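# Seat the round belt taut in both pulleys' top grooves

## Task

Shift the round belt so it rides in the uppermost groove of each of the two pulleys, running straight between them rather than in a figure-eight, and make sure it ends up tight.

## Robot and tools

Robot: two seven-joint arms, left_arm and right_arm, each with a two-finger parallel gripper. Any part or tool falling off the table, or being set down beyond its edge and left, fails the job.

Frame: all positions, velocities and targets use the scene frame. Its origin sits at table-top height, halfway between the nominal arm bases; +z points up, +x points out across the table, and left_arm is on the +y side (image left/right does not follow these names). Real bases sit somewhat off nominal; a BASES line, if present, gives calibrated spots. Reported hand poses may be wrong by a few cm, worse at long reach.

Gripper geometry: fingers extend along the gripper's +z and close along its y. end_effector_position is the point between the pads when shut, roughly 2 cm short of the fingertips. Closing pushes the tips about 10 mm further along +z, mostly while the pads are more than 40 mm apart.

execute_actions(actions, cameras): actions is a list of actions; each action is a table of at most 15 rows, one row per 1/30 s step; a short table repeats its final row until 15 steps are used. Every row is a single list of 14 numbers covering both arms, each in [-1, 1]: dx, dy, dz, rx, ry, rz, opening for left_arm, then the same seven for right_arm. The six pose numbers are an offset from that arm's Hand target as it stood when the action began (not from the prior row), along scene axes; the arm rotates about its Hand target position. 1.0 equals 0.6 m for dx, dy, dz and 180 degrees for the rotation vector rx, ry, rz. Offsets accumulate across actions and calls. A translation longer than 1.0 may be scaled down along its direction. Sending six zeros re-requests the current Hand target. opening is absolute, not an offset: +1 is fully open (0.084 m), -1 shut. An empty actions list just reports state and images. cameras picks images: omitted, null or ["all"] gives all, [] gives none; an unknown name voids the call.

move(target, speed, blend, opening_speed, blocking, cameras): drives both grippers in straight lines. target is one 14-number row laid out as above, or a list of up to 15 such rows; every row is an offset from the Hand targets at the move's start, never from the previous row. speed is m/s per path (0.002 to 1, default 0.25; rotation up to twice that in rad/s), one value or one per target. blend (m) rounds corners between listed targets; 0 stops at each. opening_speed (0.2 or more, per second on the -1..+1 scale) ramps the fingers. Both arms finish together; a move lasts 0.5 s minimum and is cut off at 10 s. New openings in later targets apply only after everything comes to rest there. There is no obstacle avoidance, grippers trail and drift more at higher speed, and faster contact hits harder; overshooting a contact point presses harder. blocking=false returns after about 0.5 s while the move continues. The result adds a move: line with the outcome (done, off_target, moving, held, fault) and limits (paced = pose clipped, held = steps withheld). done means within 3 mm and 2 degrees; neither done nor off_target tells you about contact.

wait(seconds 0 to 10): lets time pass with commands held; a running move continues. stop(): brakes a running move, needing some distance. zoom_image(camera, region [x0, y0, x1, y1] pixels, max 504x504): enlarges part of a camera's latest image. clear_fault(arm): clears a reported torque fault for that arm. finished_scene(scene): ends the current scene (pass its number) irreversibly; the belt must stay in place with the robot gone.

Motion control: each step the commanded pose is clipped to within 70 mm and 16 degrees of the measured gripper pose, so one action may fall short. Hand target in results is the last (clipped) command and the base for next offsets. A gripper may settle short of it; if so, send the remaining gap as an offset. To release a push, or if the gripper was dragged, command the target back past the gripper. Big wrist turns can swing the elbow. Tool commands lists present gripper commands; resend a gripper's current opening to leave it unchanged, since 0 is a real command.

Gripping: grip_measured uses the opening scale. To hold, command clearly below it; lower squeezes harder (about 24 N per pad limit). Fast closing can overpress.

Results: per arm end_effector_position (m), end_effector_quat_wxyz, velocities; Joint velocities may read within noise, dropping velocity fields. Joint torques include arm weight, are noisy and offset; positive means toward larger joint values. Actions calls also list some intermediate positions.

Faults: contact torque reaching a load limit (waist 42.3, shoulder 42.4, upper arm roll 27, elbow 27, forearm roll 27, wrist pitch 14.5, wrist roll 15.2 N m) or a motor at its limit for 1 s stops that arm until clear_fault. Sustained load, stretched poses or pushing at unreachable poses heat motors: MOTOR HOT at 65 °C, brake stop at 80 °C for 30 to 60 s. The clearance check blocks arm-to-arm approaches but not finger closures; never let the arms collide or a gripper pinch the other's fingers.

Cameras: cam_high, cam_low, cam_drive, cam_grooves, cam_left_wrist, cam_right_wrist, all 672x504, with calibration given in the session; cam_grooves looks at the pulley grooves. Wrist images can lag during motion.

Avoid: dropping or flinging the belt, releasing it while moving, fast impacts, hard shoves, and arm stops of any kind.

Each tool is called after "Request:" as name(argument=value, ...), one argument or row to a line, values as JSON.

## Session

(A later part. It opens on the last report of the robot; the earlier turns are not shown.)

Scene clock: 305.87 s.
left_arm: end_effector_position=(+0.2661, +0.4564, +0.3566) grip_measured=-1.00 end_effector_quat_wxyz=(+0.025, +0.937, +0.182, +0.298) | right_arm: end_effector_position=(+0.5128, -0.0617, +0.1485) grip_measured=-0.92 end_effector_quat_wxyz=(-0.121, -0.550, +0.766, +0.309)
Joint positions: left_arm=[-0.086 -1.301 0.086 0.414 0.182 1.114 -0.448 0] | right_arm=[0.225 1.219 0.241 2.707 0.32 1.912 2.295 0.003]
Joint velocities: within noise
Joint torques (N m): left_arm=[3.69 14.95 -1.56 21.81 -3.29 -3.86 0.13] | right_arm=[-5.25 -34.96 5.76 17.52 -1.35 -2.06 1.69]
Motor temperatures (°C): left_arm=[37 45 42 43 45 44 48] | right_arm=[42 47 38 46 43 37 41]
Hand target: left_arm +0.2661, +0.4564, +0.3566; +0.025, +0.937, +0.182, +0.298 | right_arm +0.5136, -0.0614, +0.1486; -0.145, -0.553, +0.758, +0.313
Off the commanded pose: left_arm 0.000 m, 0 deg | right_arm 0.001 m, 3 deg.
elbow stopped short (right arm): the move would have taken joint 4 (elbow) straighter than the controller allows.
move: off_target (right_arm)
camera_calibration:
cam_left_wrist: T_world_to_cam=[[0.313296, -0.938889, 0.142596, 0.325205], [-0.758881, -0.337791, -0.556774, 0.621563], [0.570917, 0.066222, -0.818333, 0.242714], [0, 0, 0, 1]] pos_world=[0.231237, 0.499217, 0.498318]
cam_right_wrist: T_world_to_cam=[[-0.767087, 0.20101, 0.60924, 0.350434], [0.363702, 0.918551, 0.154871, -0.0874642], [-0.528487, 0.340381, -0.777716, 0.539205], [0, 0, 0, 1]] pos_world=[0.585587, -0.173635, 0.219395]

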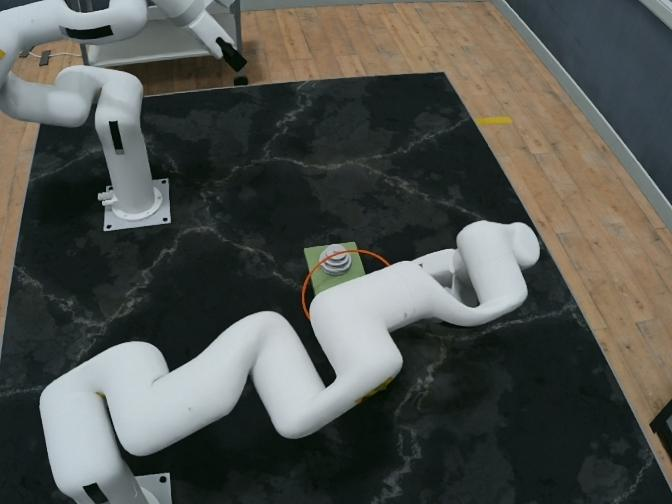

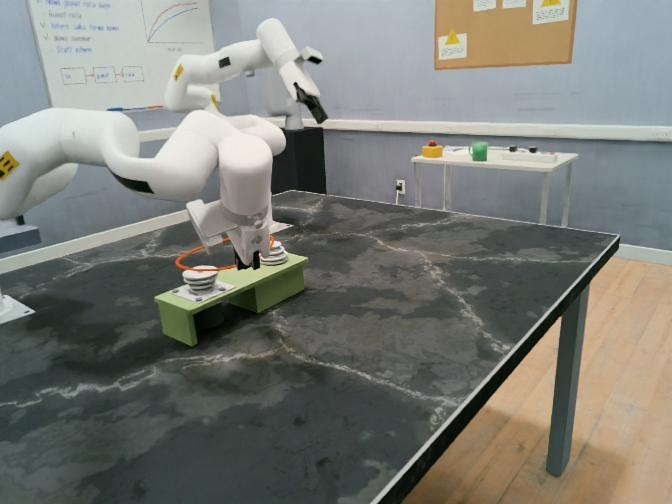

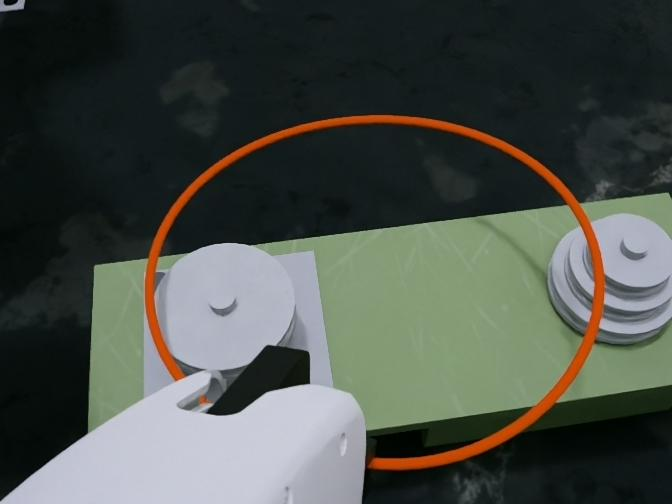

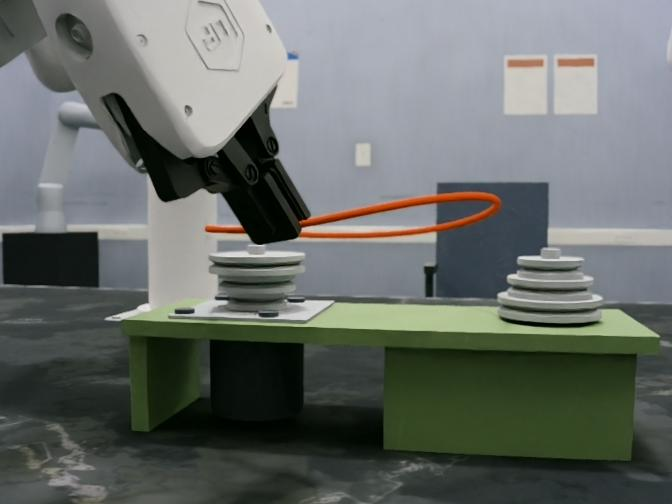

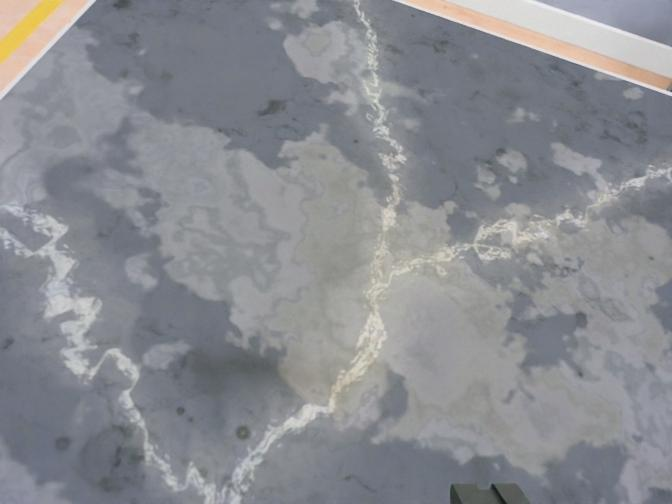

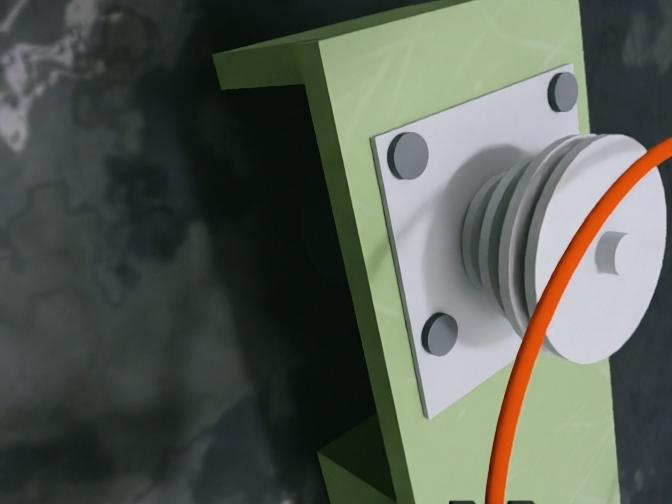

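Request:
move(
  target=[
    [0,0,0,0,0,0,-1,-0.01,-0.025,0.0,0,-0.01,0,-1],
    [0,0,0,0,0,0,-1,-0.01,-0.025,-0.035,0,-0.01,0,-1],
  ],
  speed=0.06,
)

Request:
zoom_image(
  camera="cam_low",
  region=[150, 230, 310, 350],
)

Request:
zoom_image(
  camera="cam_grooves",
  region=[120, 200, 320, 350],
)

Scene clock: 311.33 s.
left_arm: end_effector_position=(+0.2661, +0.4564, +0.3566) grip_measured=-1.00 end_effector_quat_wxyz=(+0.025, +0.937, +0.182, +0.298) | right_arm: end_effector_position=(+0.5077, -0.0764, +0.1276) grip_measured=-0.92 end_effector_quat_wxyz=(-0.134, -0.558, +0.760, +0.304)
Joint positions: left_arm=[-0.086 -1.301 0.086 0.414 0.182 1.114 -0.448 0] | right_arm=[0.2 1.139 0.217 2.51 0.309 1.836 2.222 0.003]
Joint velocities: within noise
Joint torques (N m): left_arm=[3.84 15.05 -1.71 21.65 -3.17 -3.86 0.04] | right_arm=[-5.29 -49.56 0.21 11.55 3.44 -2.09 -1.39]
Motor temperatures (°C): left_arm=[37 45 42 43 45 44 48] | right_arm=[42 47 38 46 43 37 41]
Hand target: left_arm +0.2661, +0.4564, +0.3566; +0.025, +0.937, +0.182, +0.298 | right_arm +0.5076, -0.0764, +0.1276; -0.134, -0.558, +0.760, +0.304
Off the commanded pose: left_arm 0.000 m, 0 deg | right_arm 0.000 m, 0 deg.
move: done
camera_calibration:
cam_left_wrist: T_world_to_cam=[[0.313296, -0.938889, 0.142596, 0.325205], [-0.758881, -0.337791, -0.556774, 0.621563], [0.570917, 0.066222, -0.818333, 0.242714], [0, 0, 0, 1]] pos_world=[0.231237, 0.499217, 0.498318]
cam_right_wrist: T_world_to_cam=[[-0.766198, 0.189011, 0.614179, 0.360229], [0.338788, 0.930961, 0.136144, -0.0527855], [-0.546044, 0.31239, -0.777334, 0.53205], [0, 0, 0, 1]] pos_world=[0.584412, -0.185153, 0.199522]

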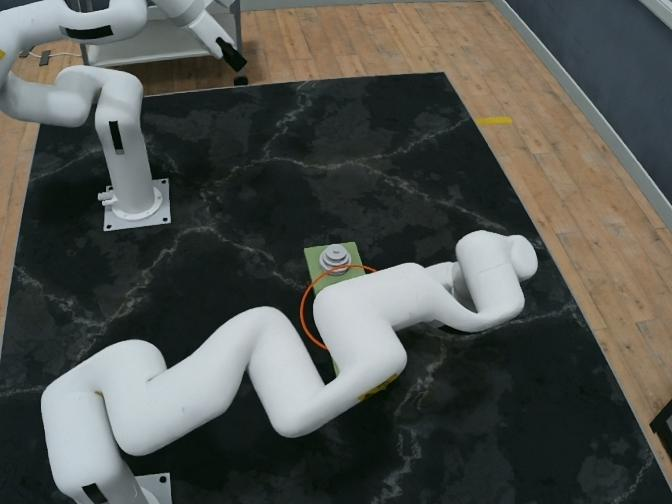

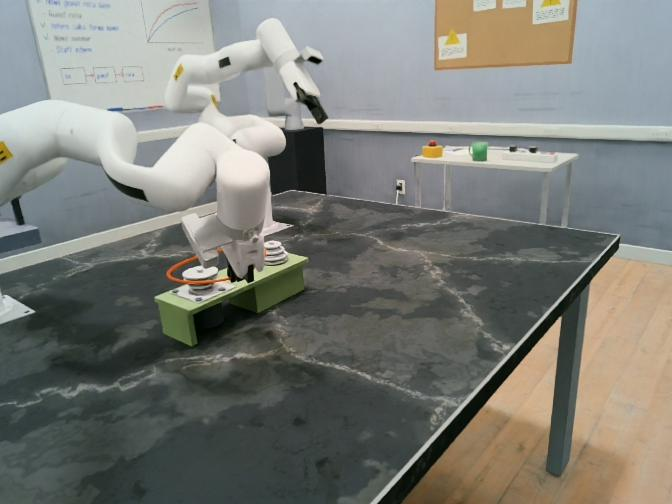

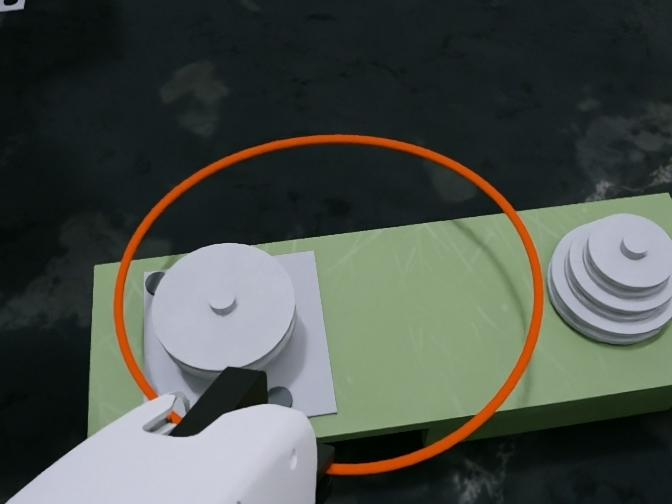

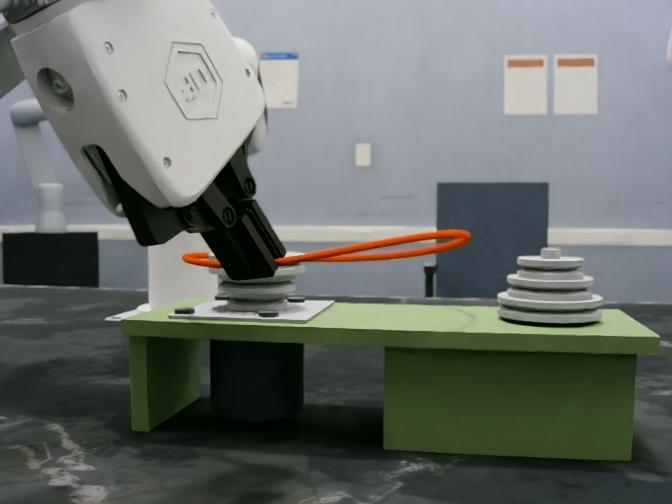

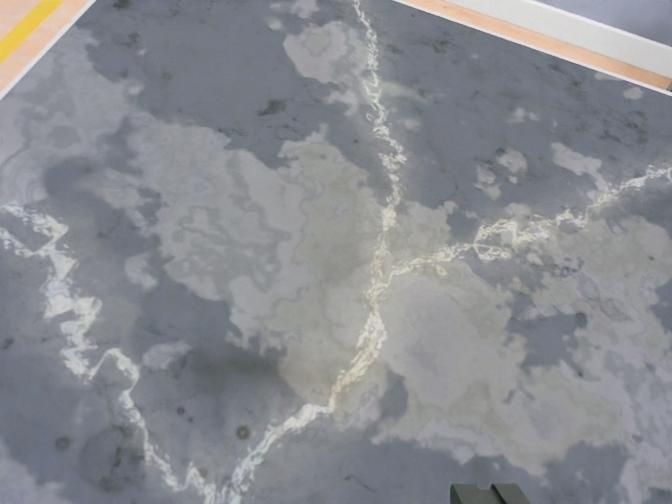

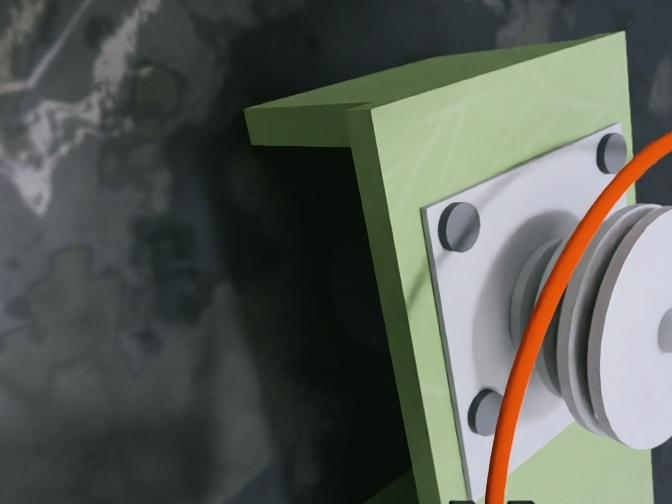

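Scaled by 3.150 from the camera's 672x504 image, which has a finer 960x720 frame.

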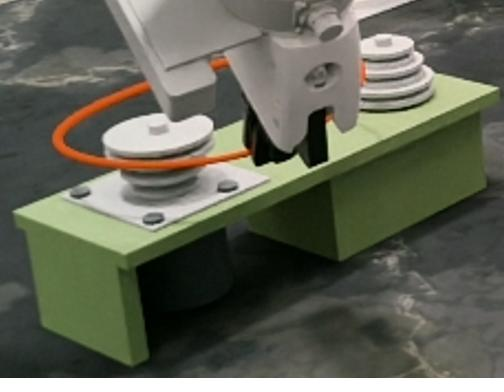

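Scaled by 2.520 from the camera's 672x504 image, which has a finer 960x720 frame.

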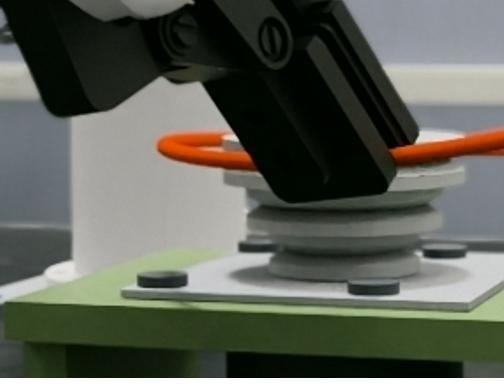

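Request:
move(
  target=[0,0,0,0,0,0,-1,0.005,0.028,-0.007,0,0,0,-1],
  speed=0.05,
)

Request:
zoom_image(
  camera="cam_low",
  region=[150, 230, 310, 350],
)

Request:
zoom_image(
  camera="cam_grooves",
  region=[120, 200, 320, 350],
)

Scene clock: 315.70 s.
left_arm: end_effector_position=(+0.2661, +0.4564, +0.3566) grip_measured=-1.00 end_effector_quat_wxyz=(+0.025, +0.937, +0.182, +0.298) | right_arm: end_effector_position=(+0.5102, -0.0598, +0.1234) grip_measured=-0.92 end_effector_quat_wxyz=(-0.131, -0.558, +0.761, +0.304)
Joint positions: left_arm=[-0.086 -1.301 0.086 0.414 0.182 1.114 -0.448 0] | right_arm=[0.239 1.254 0.232 2.707 0.303 1.896 2.269 0.003]
Joint velocities: within noise
Joint torques (N m): left_arm=[3.64 15.45 -1.76 21.79 -3.27 -3.81 0.06] | right_arm=[6.11 -34.95 5.63 17.94 -1.52 0.86 1.57]
Motor temperatures (°C): left_arm=[37 45 42 43 45 44 48] | right_arm=[42 47 38 46 43 37 41]
Hand target: left_arm +0.2661, +0.4564, +0.3566; +0.025, +0.937, +0.182, +0.298 | right_arm +0.5106, -0.0596, +0.1234; -0.134, -0.558, +0.760, +0.304
Off the commanded pose: left_arm 0.000 m, 0 deg | right_arm 0.000 m, 0 deg.
elbow stopped short (right arm): the move would have taken joint 4 (elbow) straighter than the controller allows.
move: done
camera_calibration:
cam_left_wrist: T_world_to_cam=[[0.313296, -0.938889, 0.142596, 0.325205], [-0.758881, -0.337791, -0.556774, 0.621563], [0.570917, 0.066222, -0.818333, 0.242714], [0, 0, 0, 1]] pos_world=[0.231237, 0.499217, 0.498318]
cam_right_wrist: T_world_to_cam=[[-0.76889, 0.190557, 0.610324, 0.363559], [0.341367, 0.929467, 0.139857, -0.0704655], [-0.540625, 0.315879, -0.779708, 0.522604], [0, 0, 0, 1]] pos_world=[0.586124, -0.168863, 0.195445]

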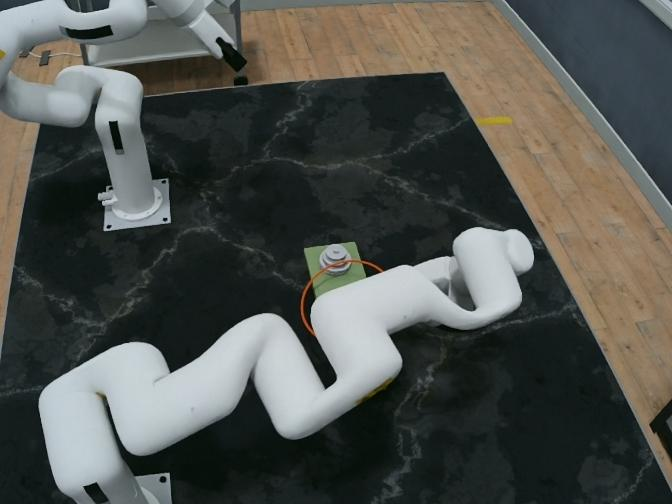

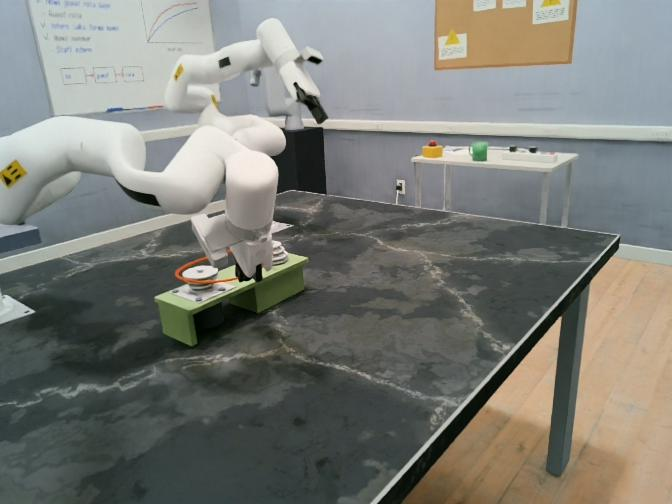

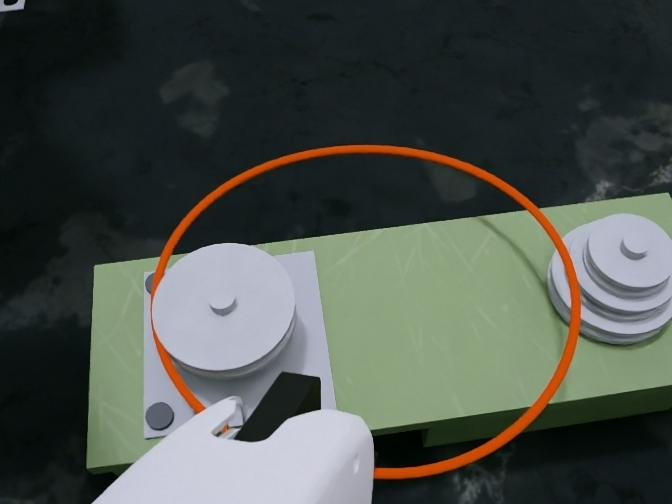

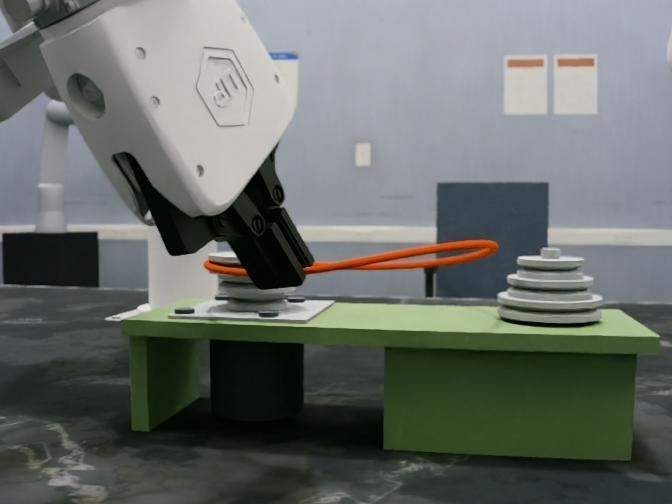

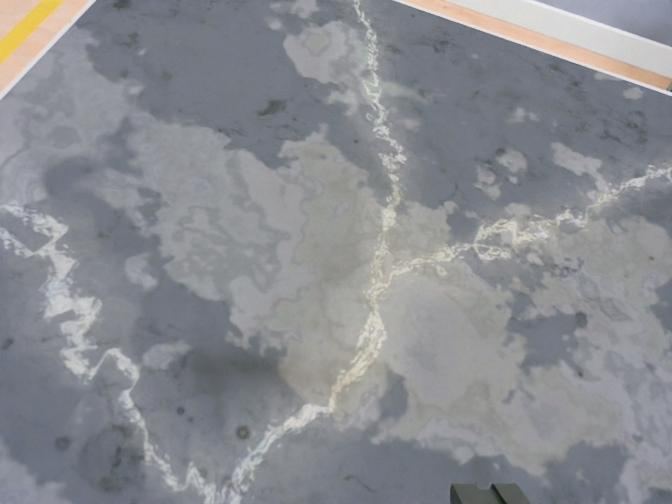

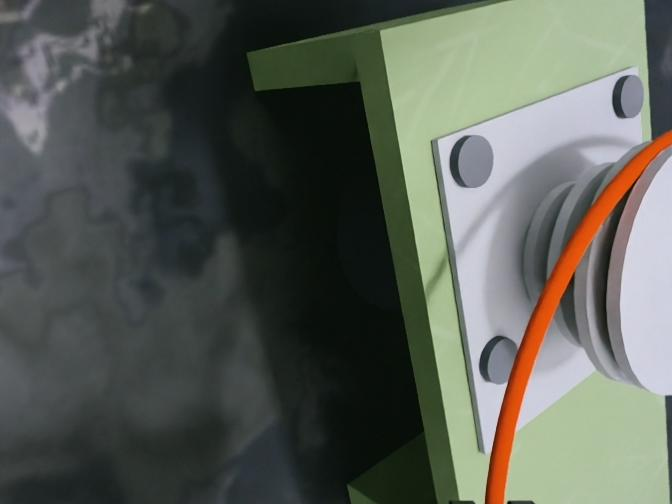

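Scaled by 3.150 from the camera's 672x504 image, which has a finer 960x720 frame.

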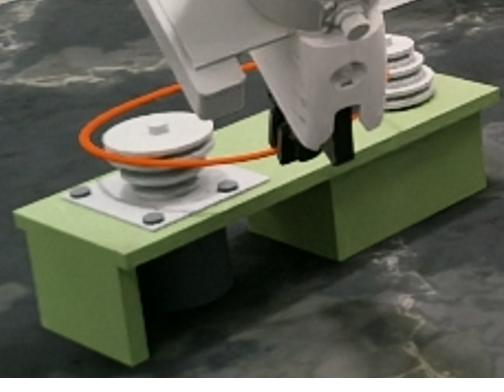

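Scaled by 2.520 from the camera's 672x504 image, which has a finer 960x720 frame.

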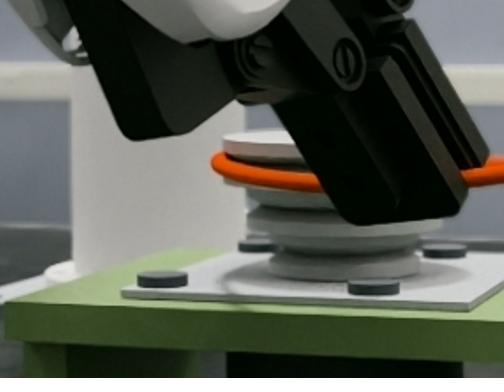

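Request:
move(
  target=[0,0,0,0,0,0,-1,-0.002,0.018,0.004,0,-0.015,0,-1],
  speed=0.05,
)

Request:
zoom_image(
  camera="cam_low",
  region=[150, 230, 310, 350],
)

Request:
zoom_image(
  camera="cam_grooves",
  region=[120, 200, 320, 350],
)

Scene clock: 322.50 s.
left_arm: end_effector_position=(+0.2661, +0.4564, +0.3566) grip_measured=-1.00 end_effector_quat_wxyz=(+0.025, +0.937, +0.182, +0.298) | right_arm: end_effector_position=(+0.5095, -0.0489, +0.1258) grip_measured=-0.92 end_effector_quat_wxyz=(-0.117, -0.565, +0.763, +0.291)
Joint positions: left_arm=[-0.086 -1.301 0.086 0.414 0.182 1.114 -0.448 0] | right_arm=[0.244 1.136 0.215 2.508 0.308 1.779 2.241 0.003]
Joint velocities: within noise
Joint torques (N m): left_arm=[3.71 15.03 -2.09 21.8 -3.3 -3.84 0.12] | right_arm=[-4.92 -49.91 0.33 11.95 3.5 -2.28 -1.4]
Motor temperatures (°C): left_arm=[37 45 42 44 45 44 48] | right_arm=[42 47 38 46 43 37 41]
Hand target: left_arm +0.2661, +0.4564, +0.3566; +0.025, +0.937, +0.182, +0.298 | right_arm +0.5094, -0.0488, +0.1258; -0.116, -0.565, +0.763, +0.291
Off the commanded pose: left_arm 0.000 m, 0 deg | right_arm 0.000 m, 0 deg.
move: done
camera_calibration:
cam_left_wrist: T_world_to_cam=[[0.313296, -0.938889, 0.142596, 0.325205], [-0.758881, -0.337791, -0.556774, 0.621563], [0.570917, 0.066222, -0.818333, 0.242714], [0, 0, 0, 1]] pos_world=[0.231237, 0.499217, 0.498318]
cam_right_wrist: T_world_to_cam=[[-0.793196, 0.188507, 0.579055, 0.375638], [0.331066, 0.931572, 0.150231, -0.0766624], [-0.511112, 0.310868, -0.801327, 0.508109], [0, 0, 0, 1]] pos_world=[0.583036, -0.157349, 0.201164]

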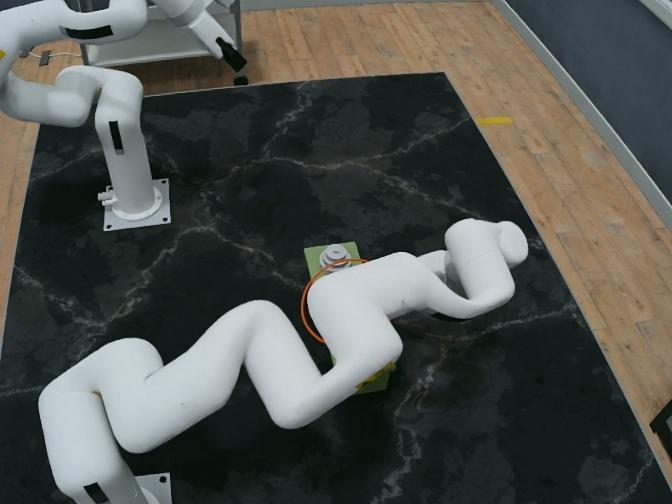

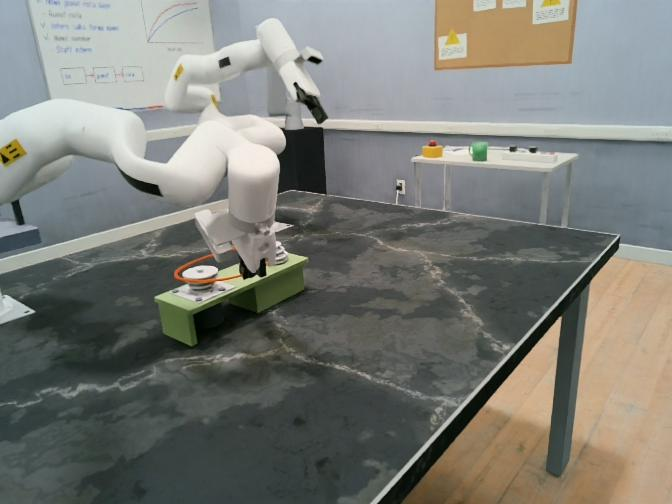

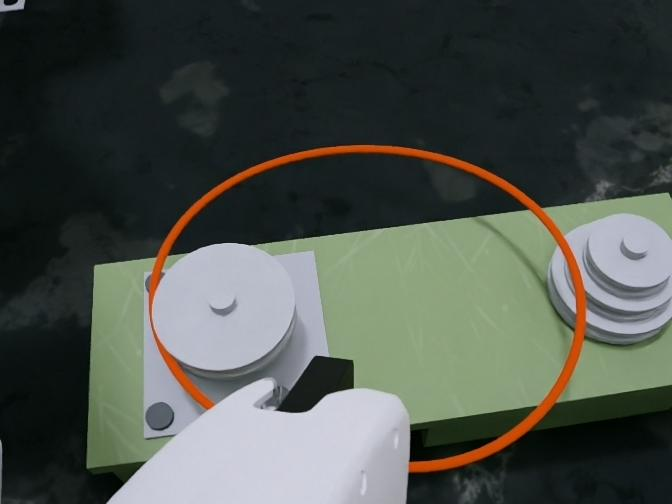

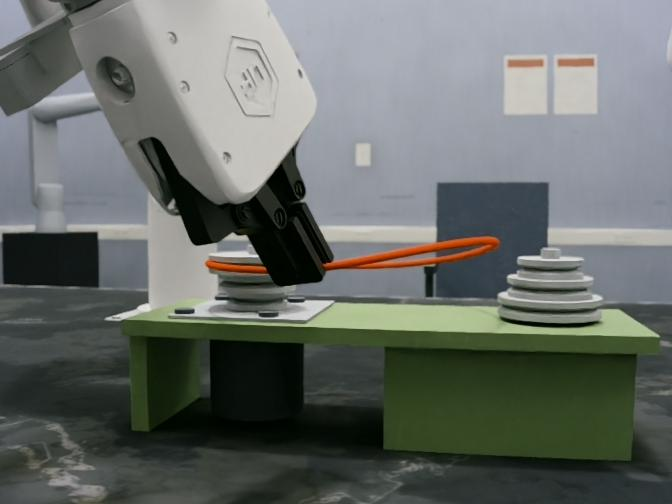

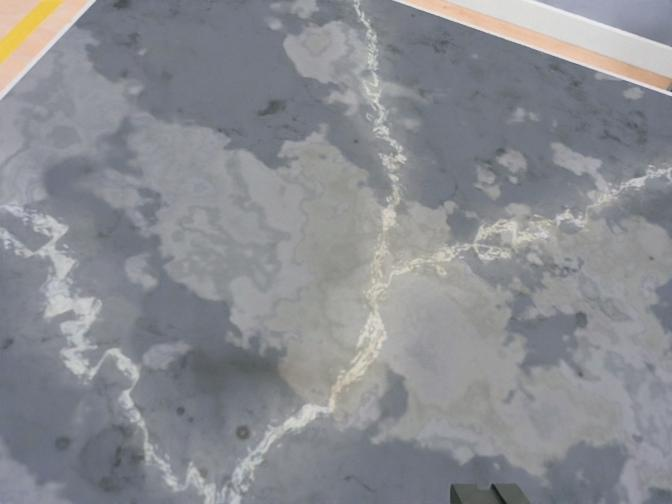

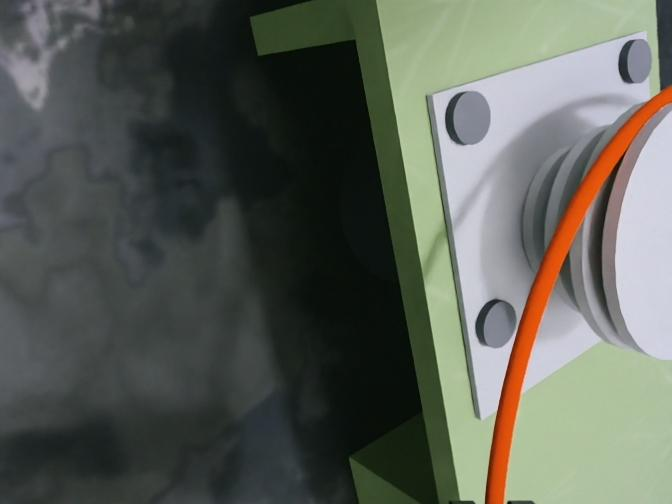

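Scaled by 3.150 from the camera's 672x504 image, which has a finer 960x720 frame.

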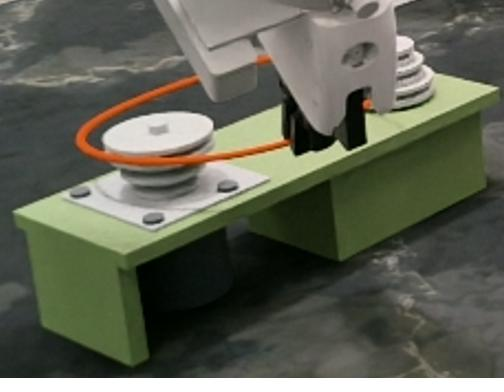

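Scaled by 2.520 from the camera's 672x504 image, which has a finer 960x720 frame.

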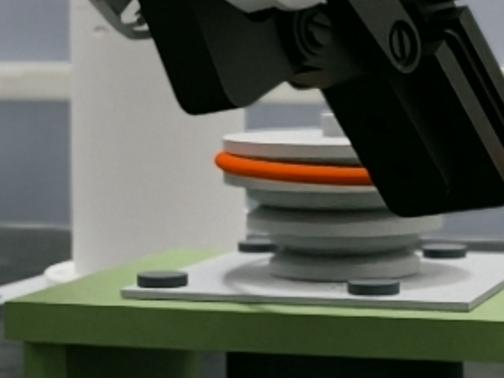

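Perfect level at the groove. Push +y further.

Request:
move(
  target=[0,0,0,0,0,0,-1,0.006,0.02,0.001,0,0,0,-1],
  speed=0.05,
)

Request:
zoom_image(
  camera="cam_low",
  region=[150, 230, 310, 350],
)

Request:
zoom_image(
  camera="cam_grooves",
  region=[120, 200, 320, 350],
)

Scene clock: 326.57 s.
left_arm: end_effector_position=(+0.2661, +0.4564, +0.3566) grip_measured=-1.00 end_effector_quat_wxyz=(+0.025, +0.937, +0.182, +0.298) | right_arm: end_effector_position=(+0.5127, -0.0370, +0.1264) grip_measured=-0.92 end_effector_quat_wxyz=(-0.113, -0.565, +0.764, +0.291)
Joint positions: left_arm=[-0.086 -1.301 0.086 0.414 0.182 1.114 -0.448 0] | right_arm=[0.276 1.242 0.226 2.702 0.301 1.846 2.283 0.003]
Joint velocities: within noise
Joint torques (N m): left_arm=[3.64 15.19 -2.34 21.71 -3.11 -3.9 0.01] | right_arm=[6 -35.06 5.5 18.06 -1.48 0.67 1.5]
Motor temperatures (°C): left_arm=[37 45 42 44 45 44 48] | right_arm=[42 47 38 46 43 37 41]
Hand target: left_arm +0.2661, +0.4564, +0.3566; +0.025, +0.937, +0.182, +0.298 | right_arm +0.5130, -0.0368, +0.1264; -0.116, -0.565, +0.763, +0.291
Off the commanded pose: left_arm 0.000 m, 0 deg | right_arm 0.000 m, 0 deg.
move: done
camera_calibration:
cam_left_wrist: T_world_to_cam=[[0.313296, -0.938889, 0.142596, 0.325205], [-0.758881, -0.337791, -0.556774, 0.621563], [0.570917, 0.066222, -0.818333, 0.242714], [0, 0, 0, 1]] pos_world=[0.231237, 0.499217, 0.498318]
cam_right_wrist: T_world_to_cam=[[-0.796209, 0.190258, 0.574328, 0.377799], [0.333944, 0.92977, 0.154951, -0.0910136], [-0.504512, 0.315167, -0.803827, 0.503554], [0, 0, 0, 1]] pos_world=[0.585249, -0.145961, 0.201892]

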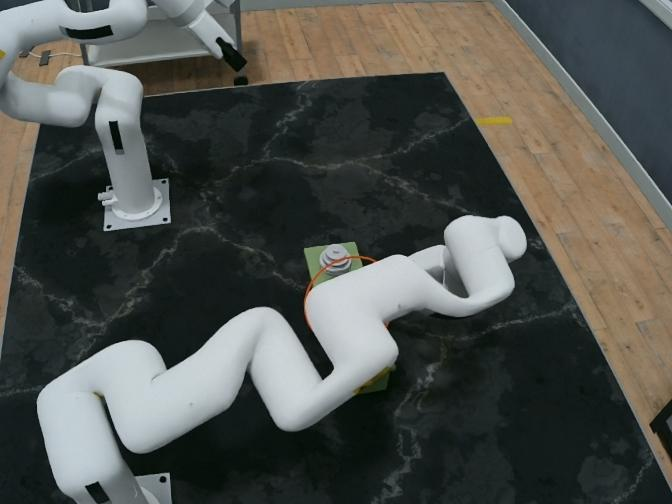

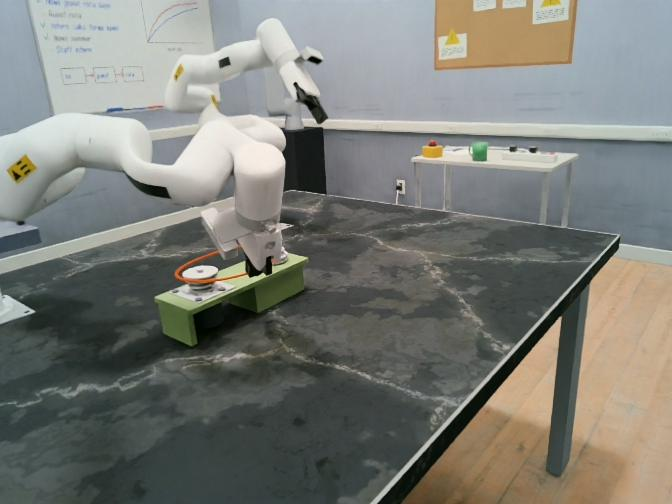

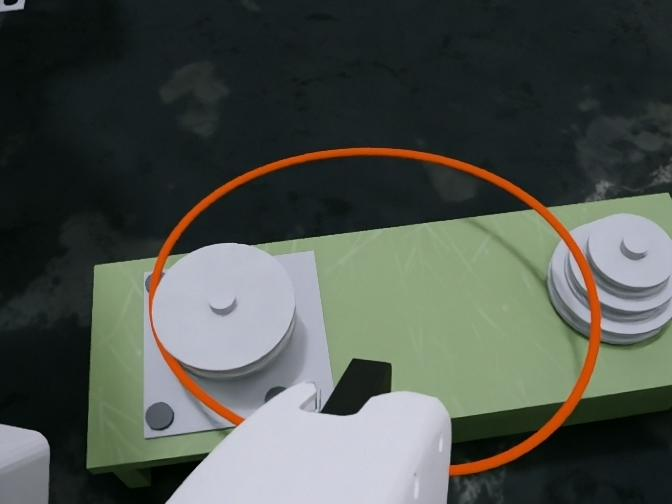

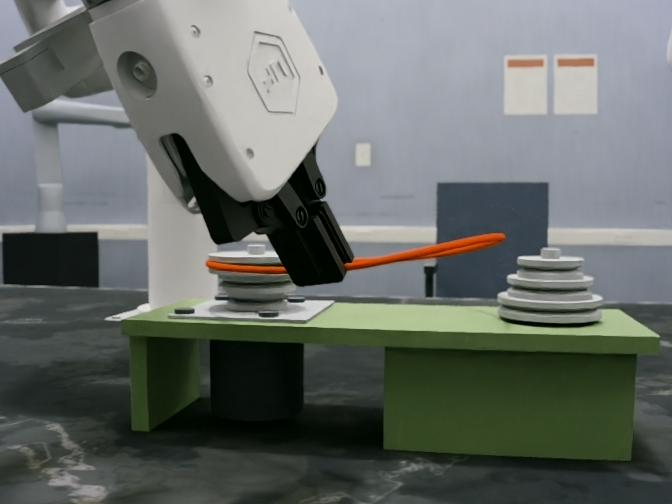

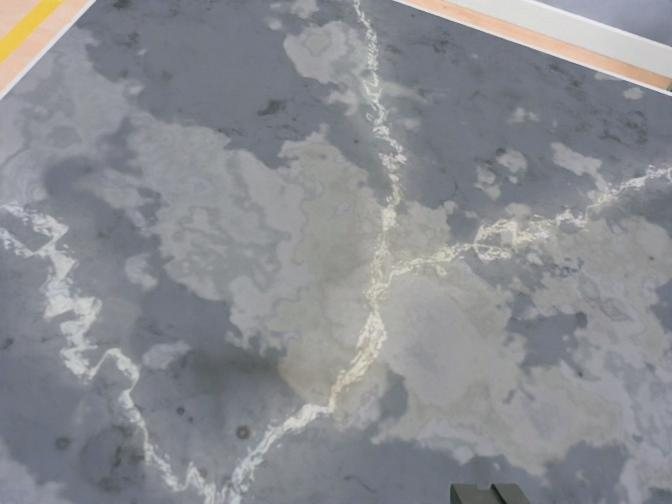

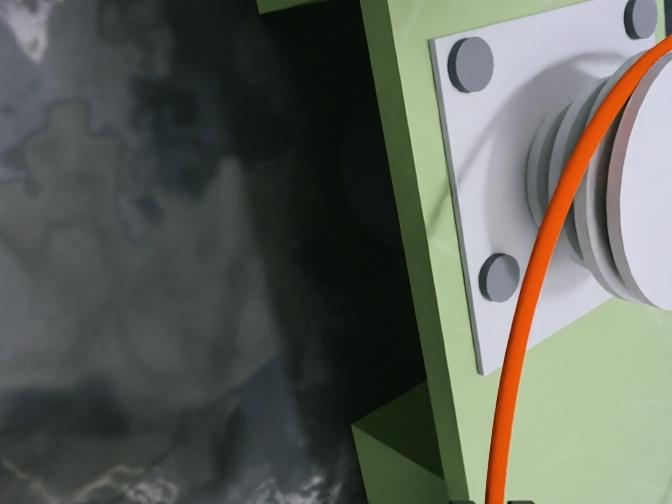

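Scaled by 3.150 from the camera's 672x504 image, which has a finer 960x720 frame.

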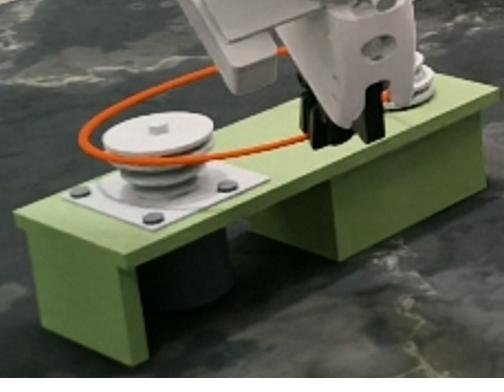

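Scaled by 2.520 from the camera's 672x504 image, which has a finer 960x720 frame.

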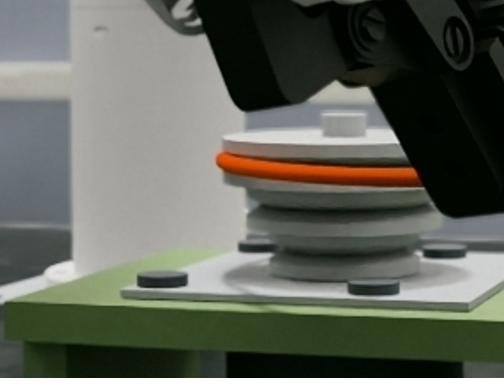

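Request:
move(
  target=[0,0,0,0,0,0,-1,-0.02,0.045,0.005,0,0,0,-1],
  speed=0.05,
)

Request:
zoom_image(
  camera="cam_grooves",
  region=[120, 200, 320, 350],
)

Scene clock: 333.13 s.
left_arm: end_effector_position=(+0.2661, +0.4564, +0.3566) grip_measured=-1.00 end_effector_quat_wxyz=(+0.025, +0.937, +0.182, +0.298) | right_arm: end_effector_position=(+0.5010, -0.0097, +0.1294) grip_measured=-0.92 end_effector_quat_wxyz=(-0.116, -0.565, +0.763, +0.291)
Joint positions: left_arm=[-0.086 -1.301 0.086 0.414 0.182 1.114 -0.448 0] | right_arm=[0.313 1.221 0.231 2.667 0.312 1.817 2.317 0.003]
Joint velocities: within noise
Joint torques (N m): left_arm=[3.7 15.13 -2.34 21.83 -3.3 -3.92 0.09] | right_arm=[-5.28 -50.46 -0.05 11.68 3.6 -2.39 -1.34]
Motor temperatures (°C): left_arm=[37 45 42 44 45 44 48] | right_arm=[42 47 38 46 43 36 41]
Hand target: left_arm +0.2661, +0.4564, +0.3566; +0.025, +0.937, +0.182, +0.298 | right_arm +0.5010, -0.0098, +0.1294; -0.116, -0.565, +0.763, +0.291
Off the commanded pose: left_arm 0.000 m, 0 deg | right_arm 0.000 m, 0 deg.
move: done
camera_calibration:
cam_left_wrist: T_world_to_cam=[[0.313296, -0.938889, 0.142596, 0.325205], [-0.758881, -0.337791, -0.556774, 0.621563], [0.570917, 0.066222, -0.818333, 0.242714], [0, 0, 0, 1]] pos_world=[0.231237, 0.499217, 0.498318]
cam_right_wrist: T_world_to_cam=[[-0.794344, 0.18891, 0.577347, 0.360219], [0.33184, 0.931021, 0.151929, -0.111494], [-0.508821, 0.312271, -0.802239, 0.493502], [0, 0, 0, 1]] pos_world=[0.57424, -0.118352, 0.204874]

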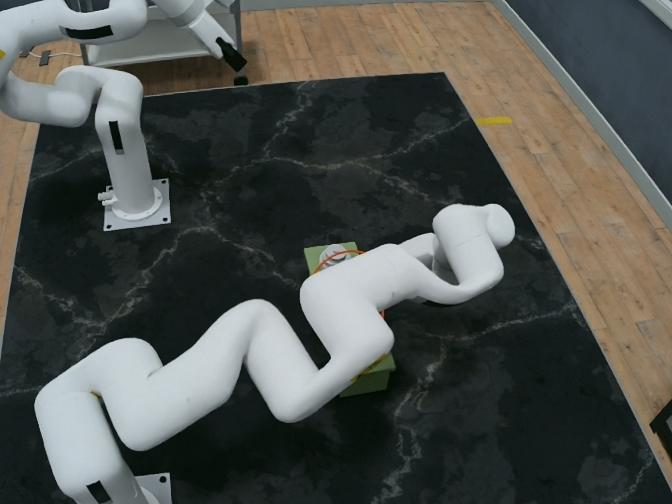

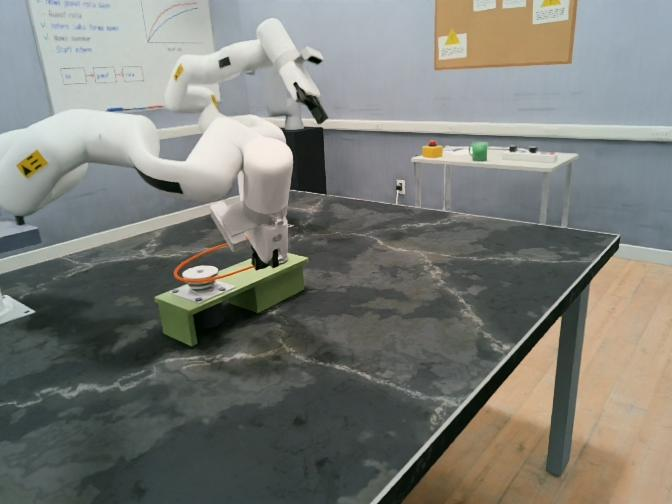

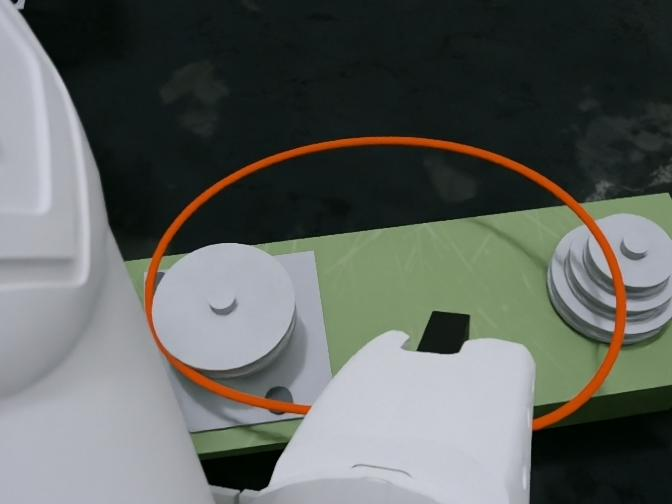

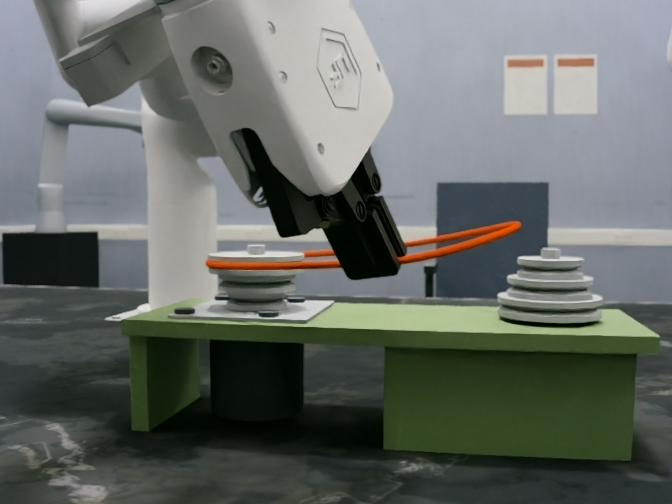

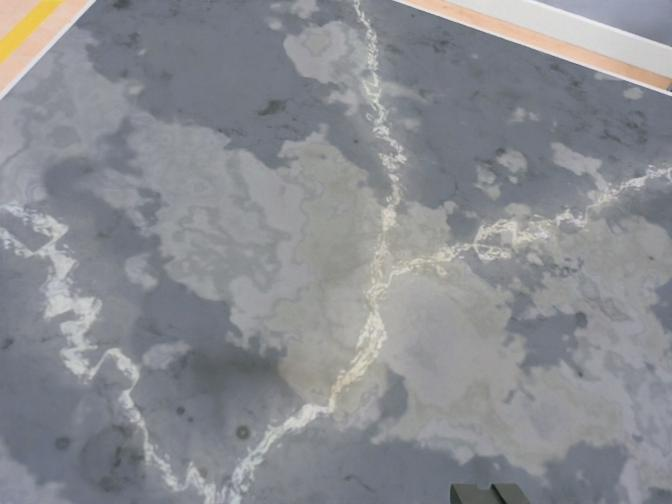

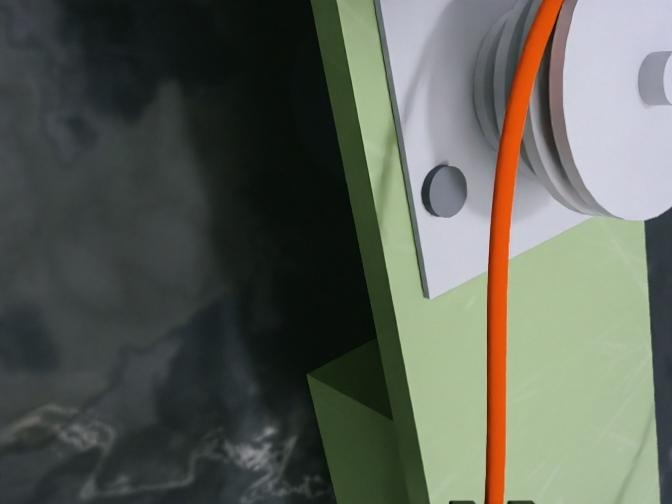

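Scaled by 2.520 from the camera's 672x504 image, which has a finer 960x720 frame.

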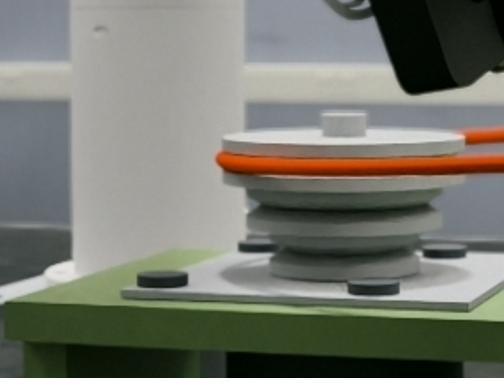

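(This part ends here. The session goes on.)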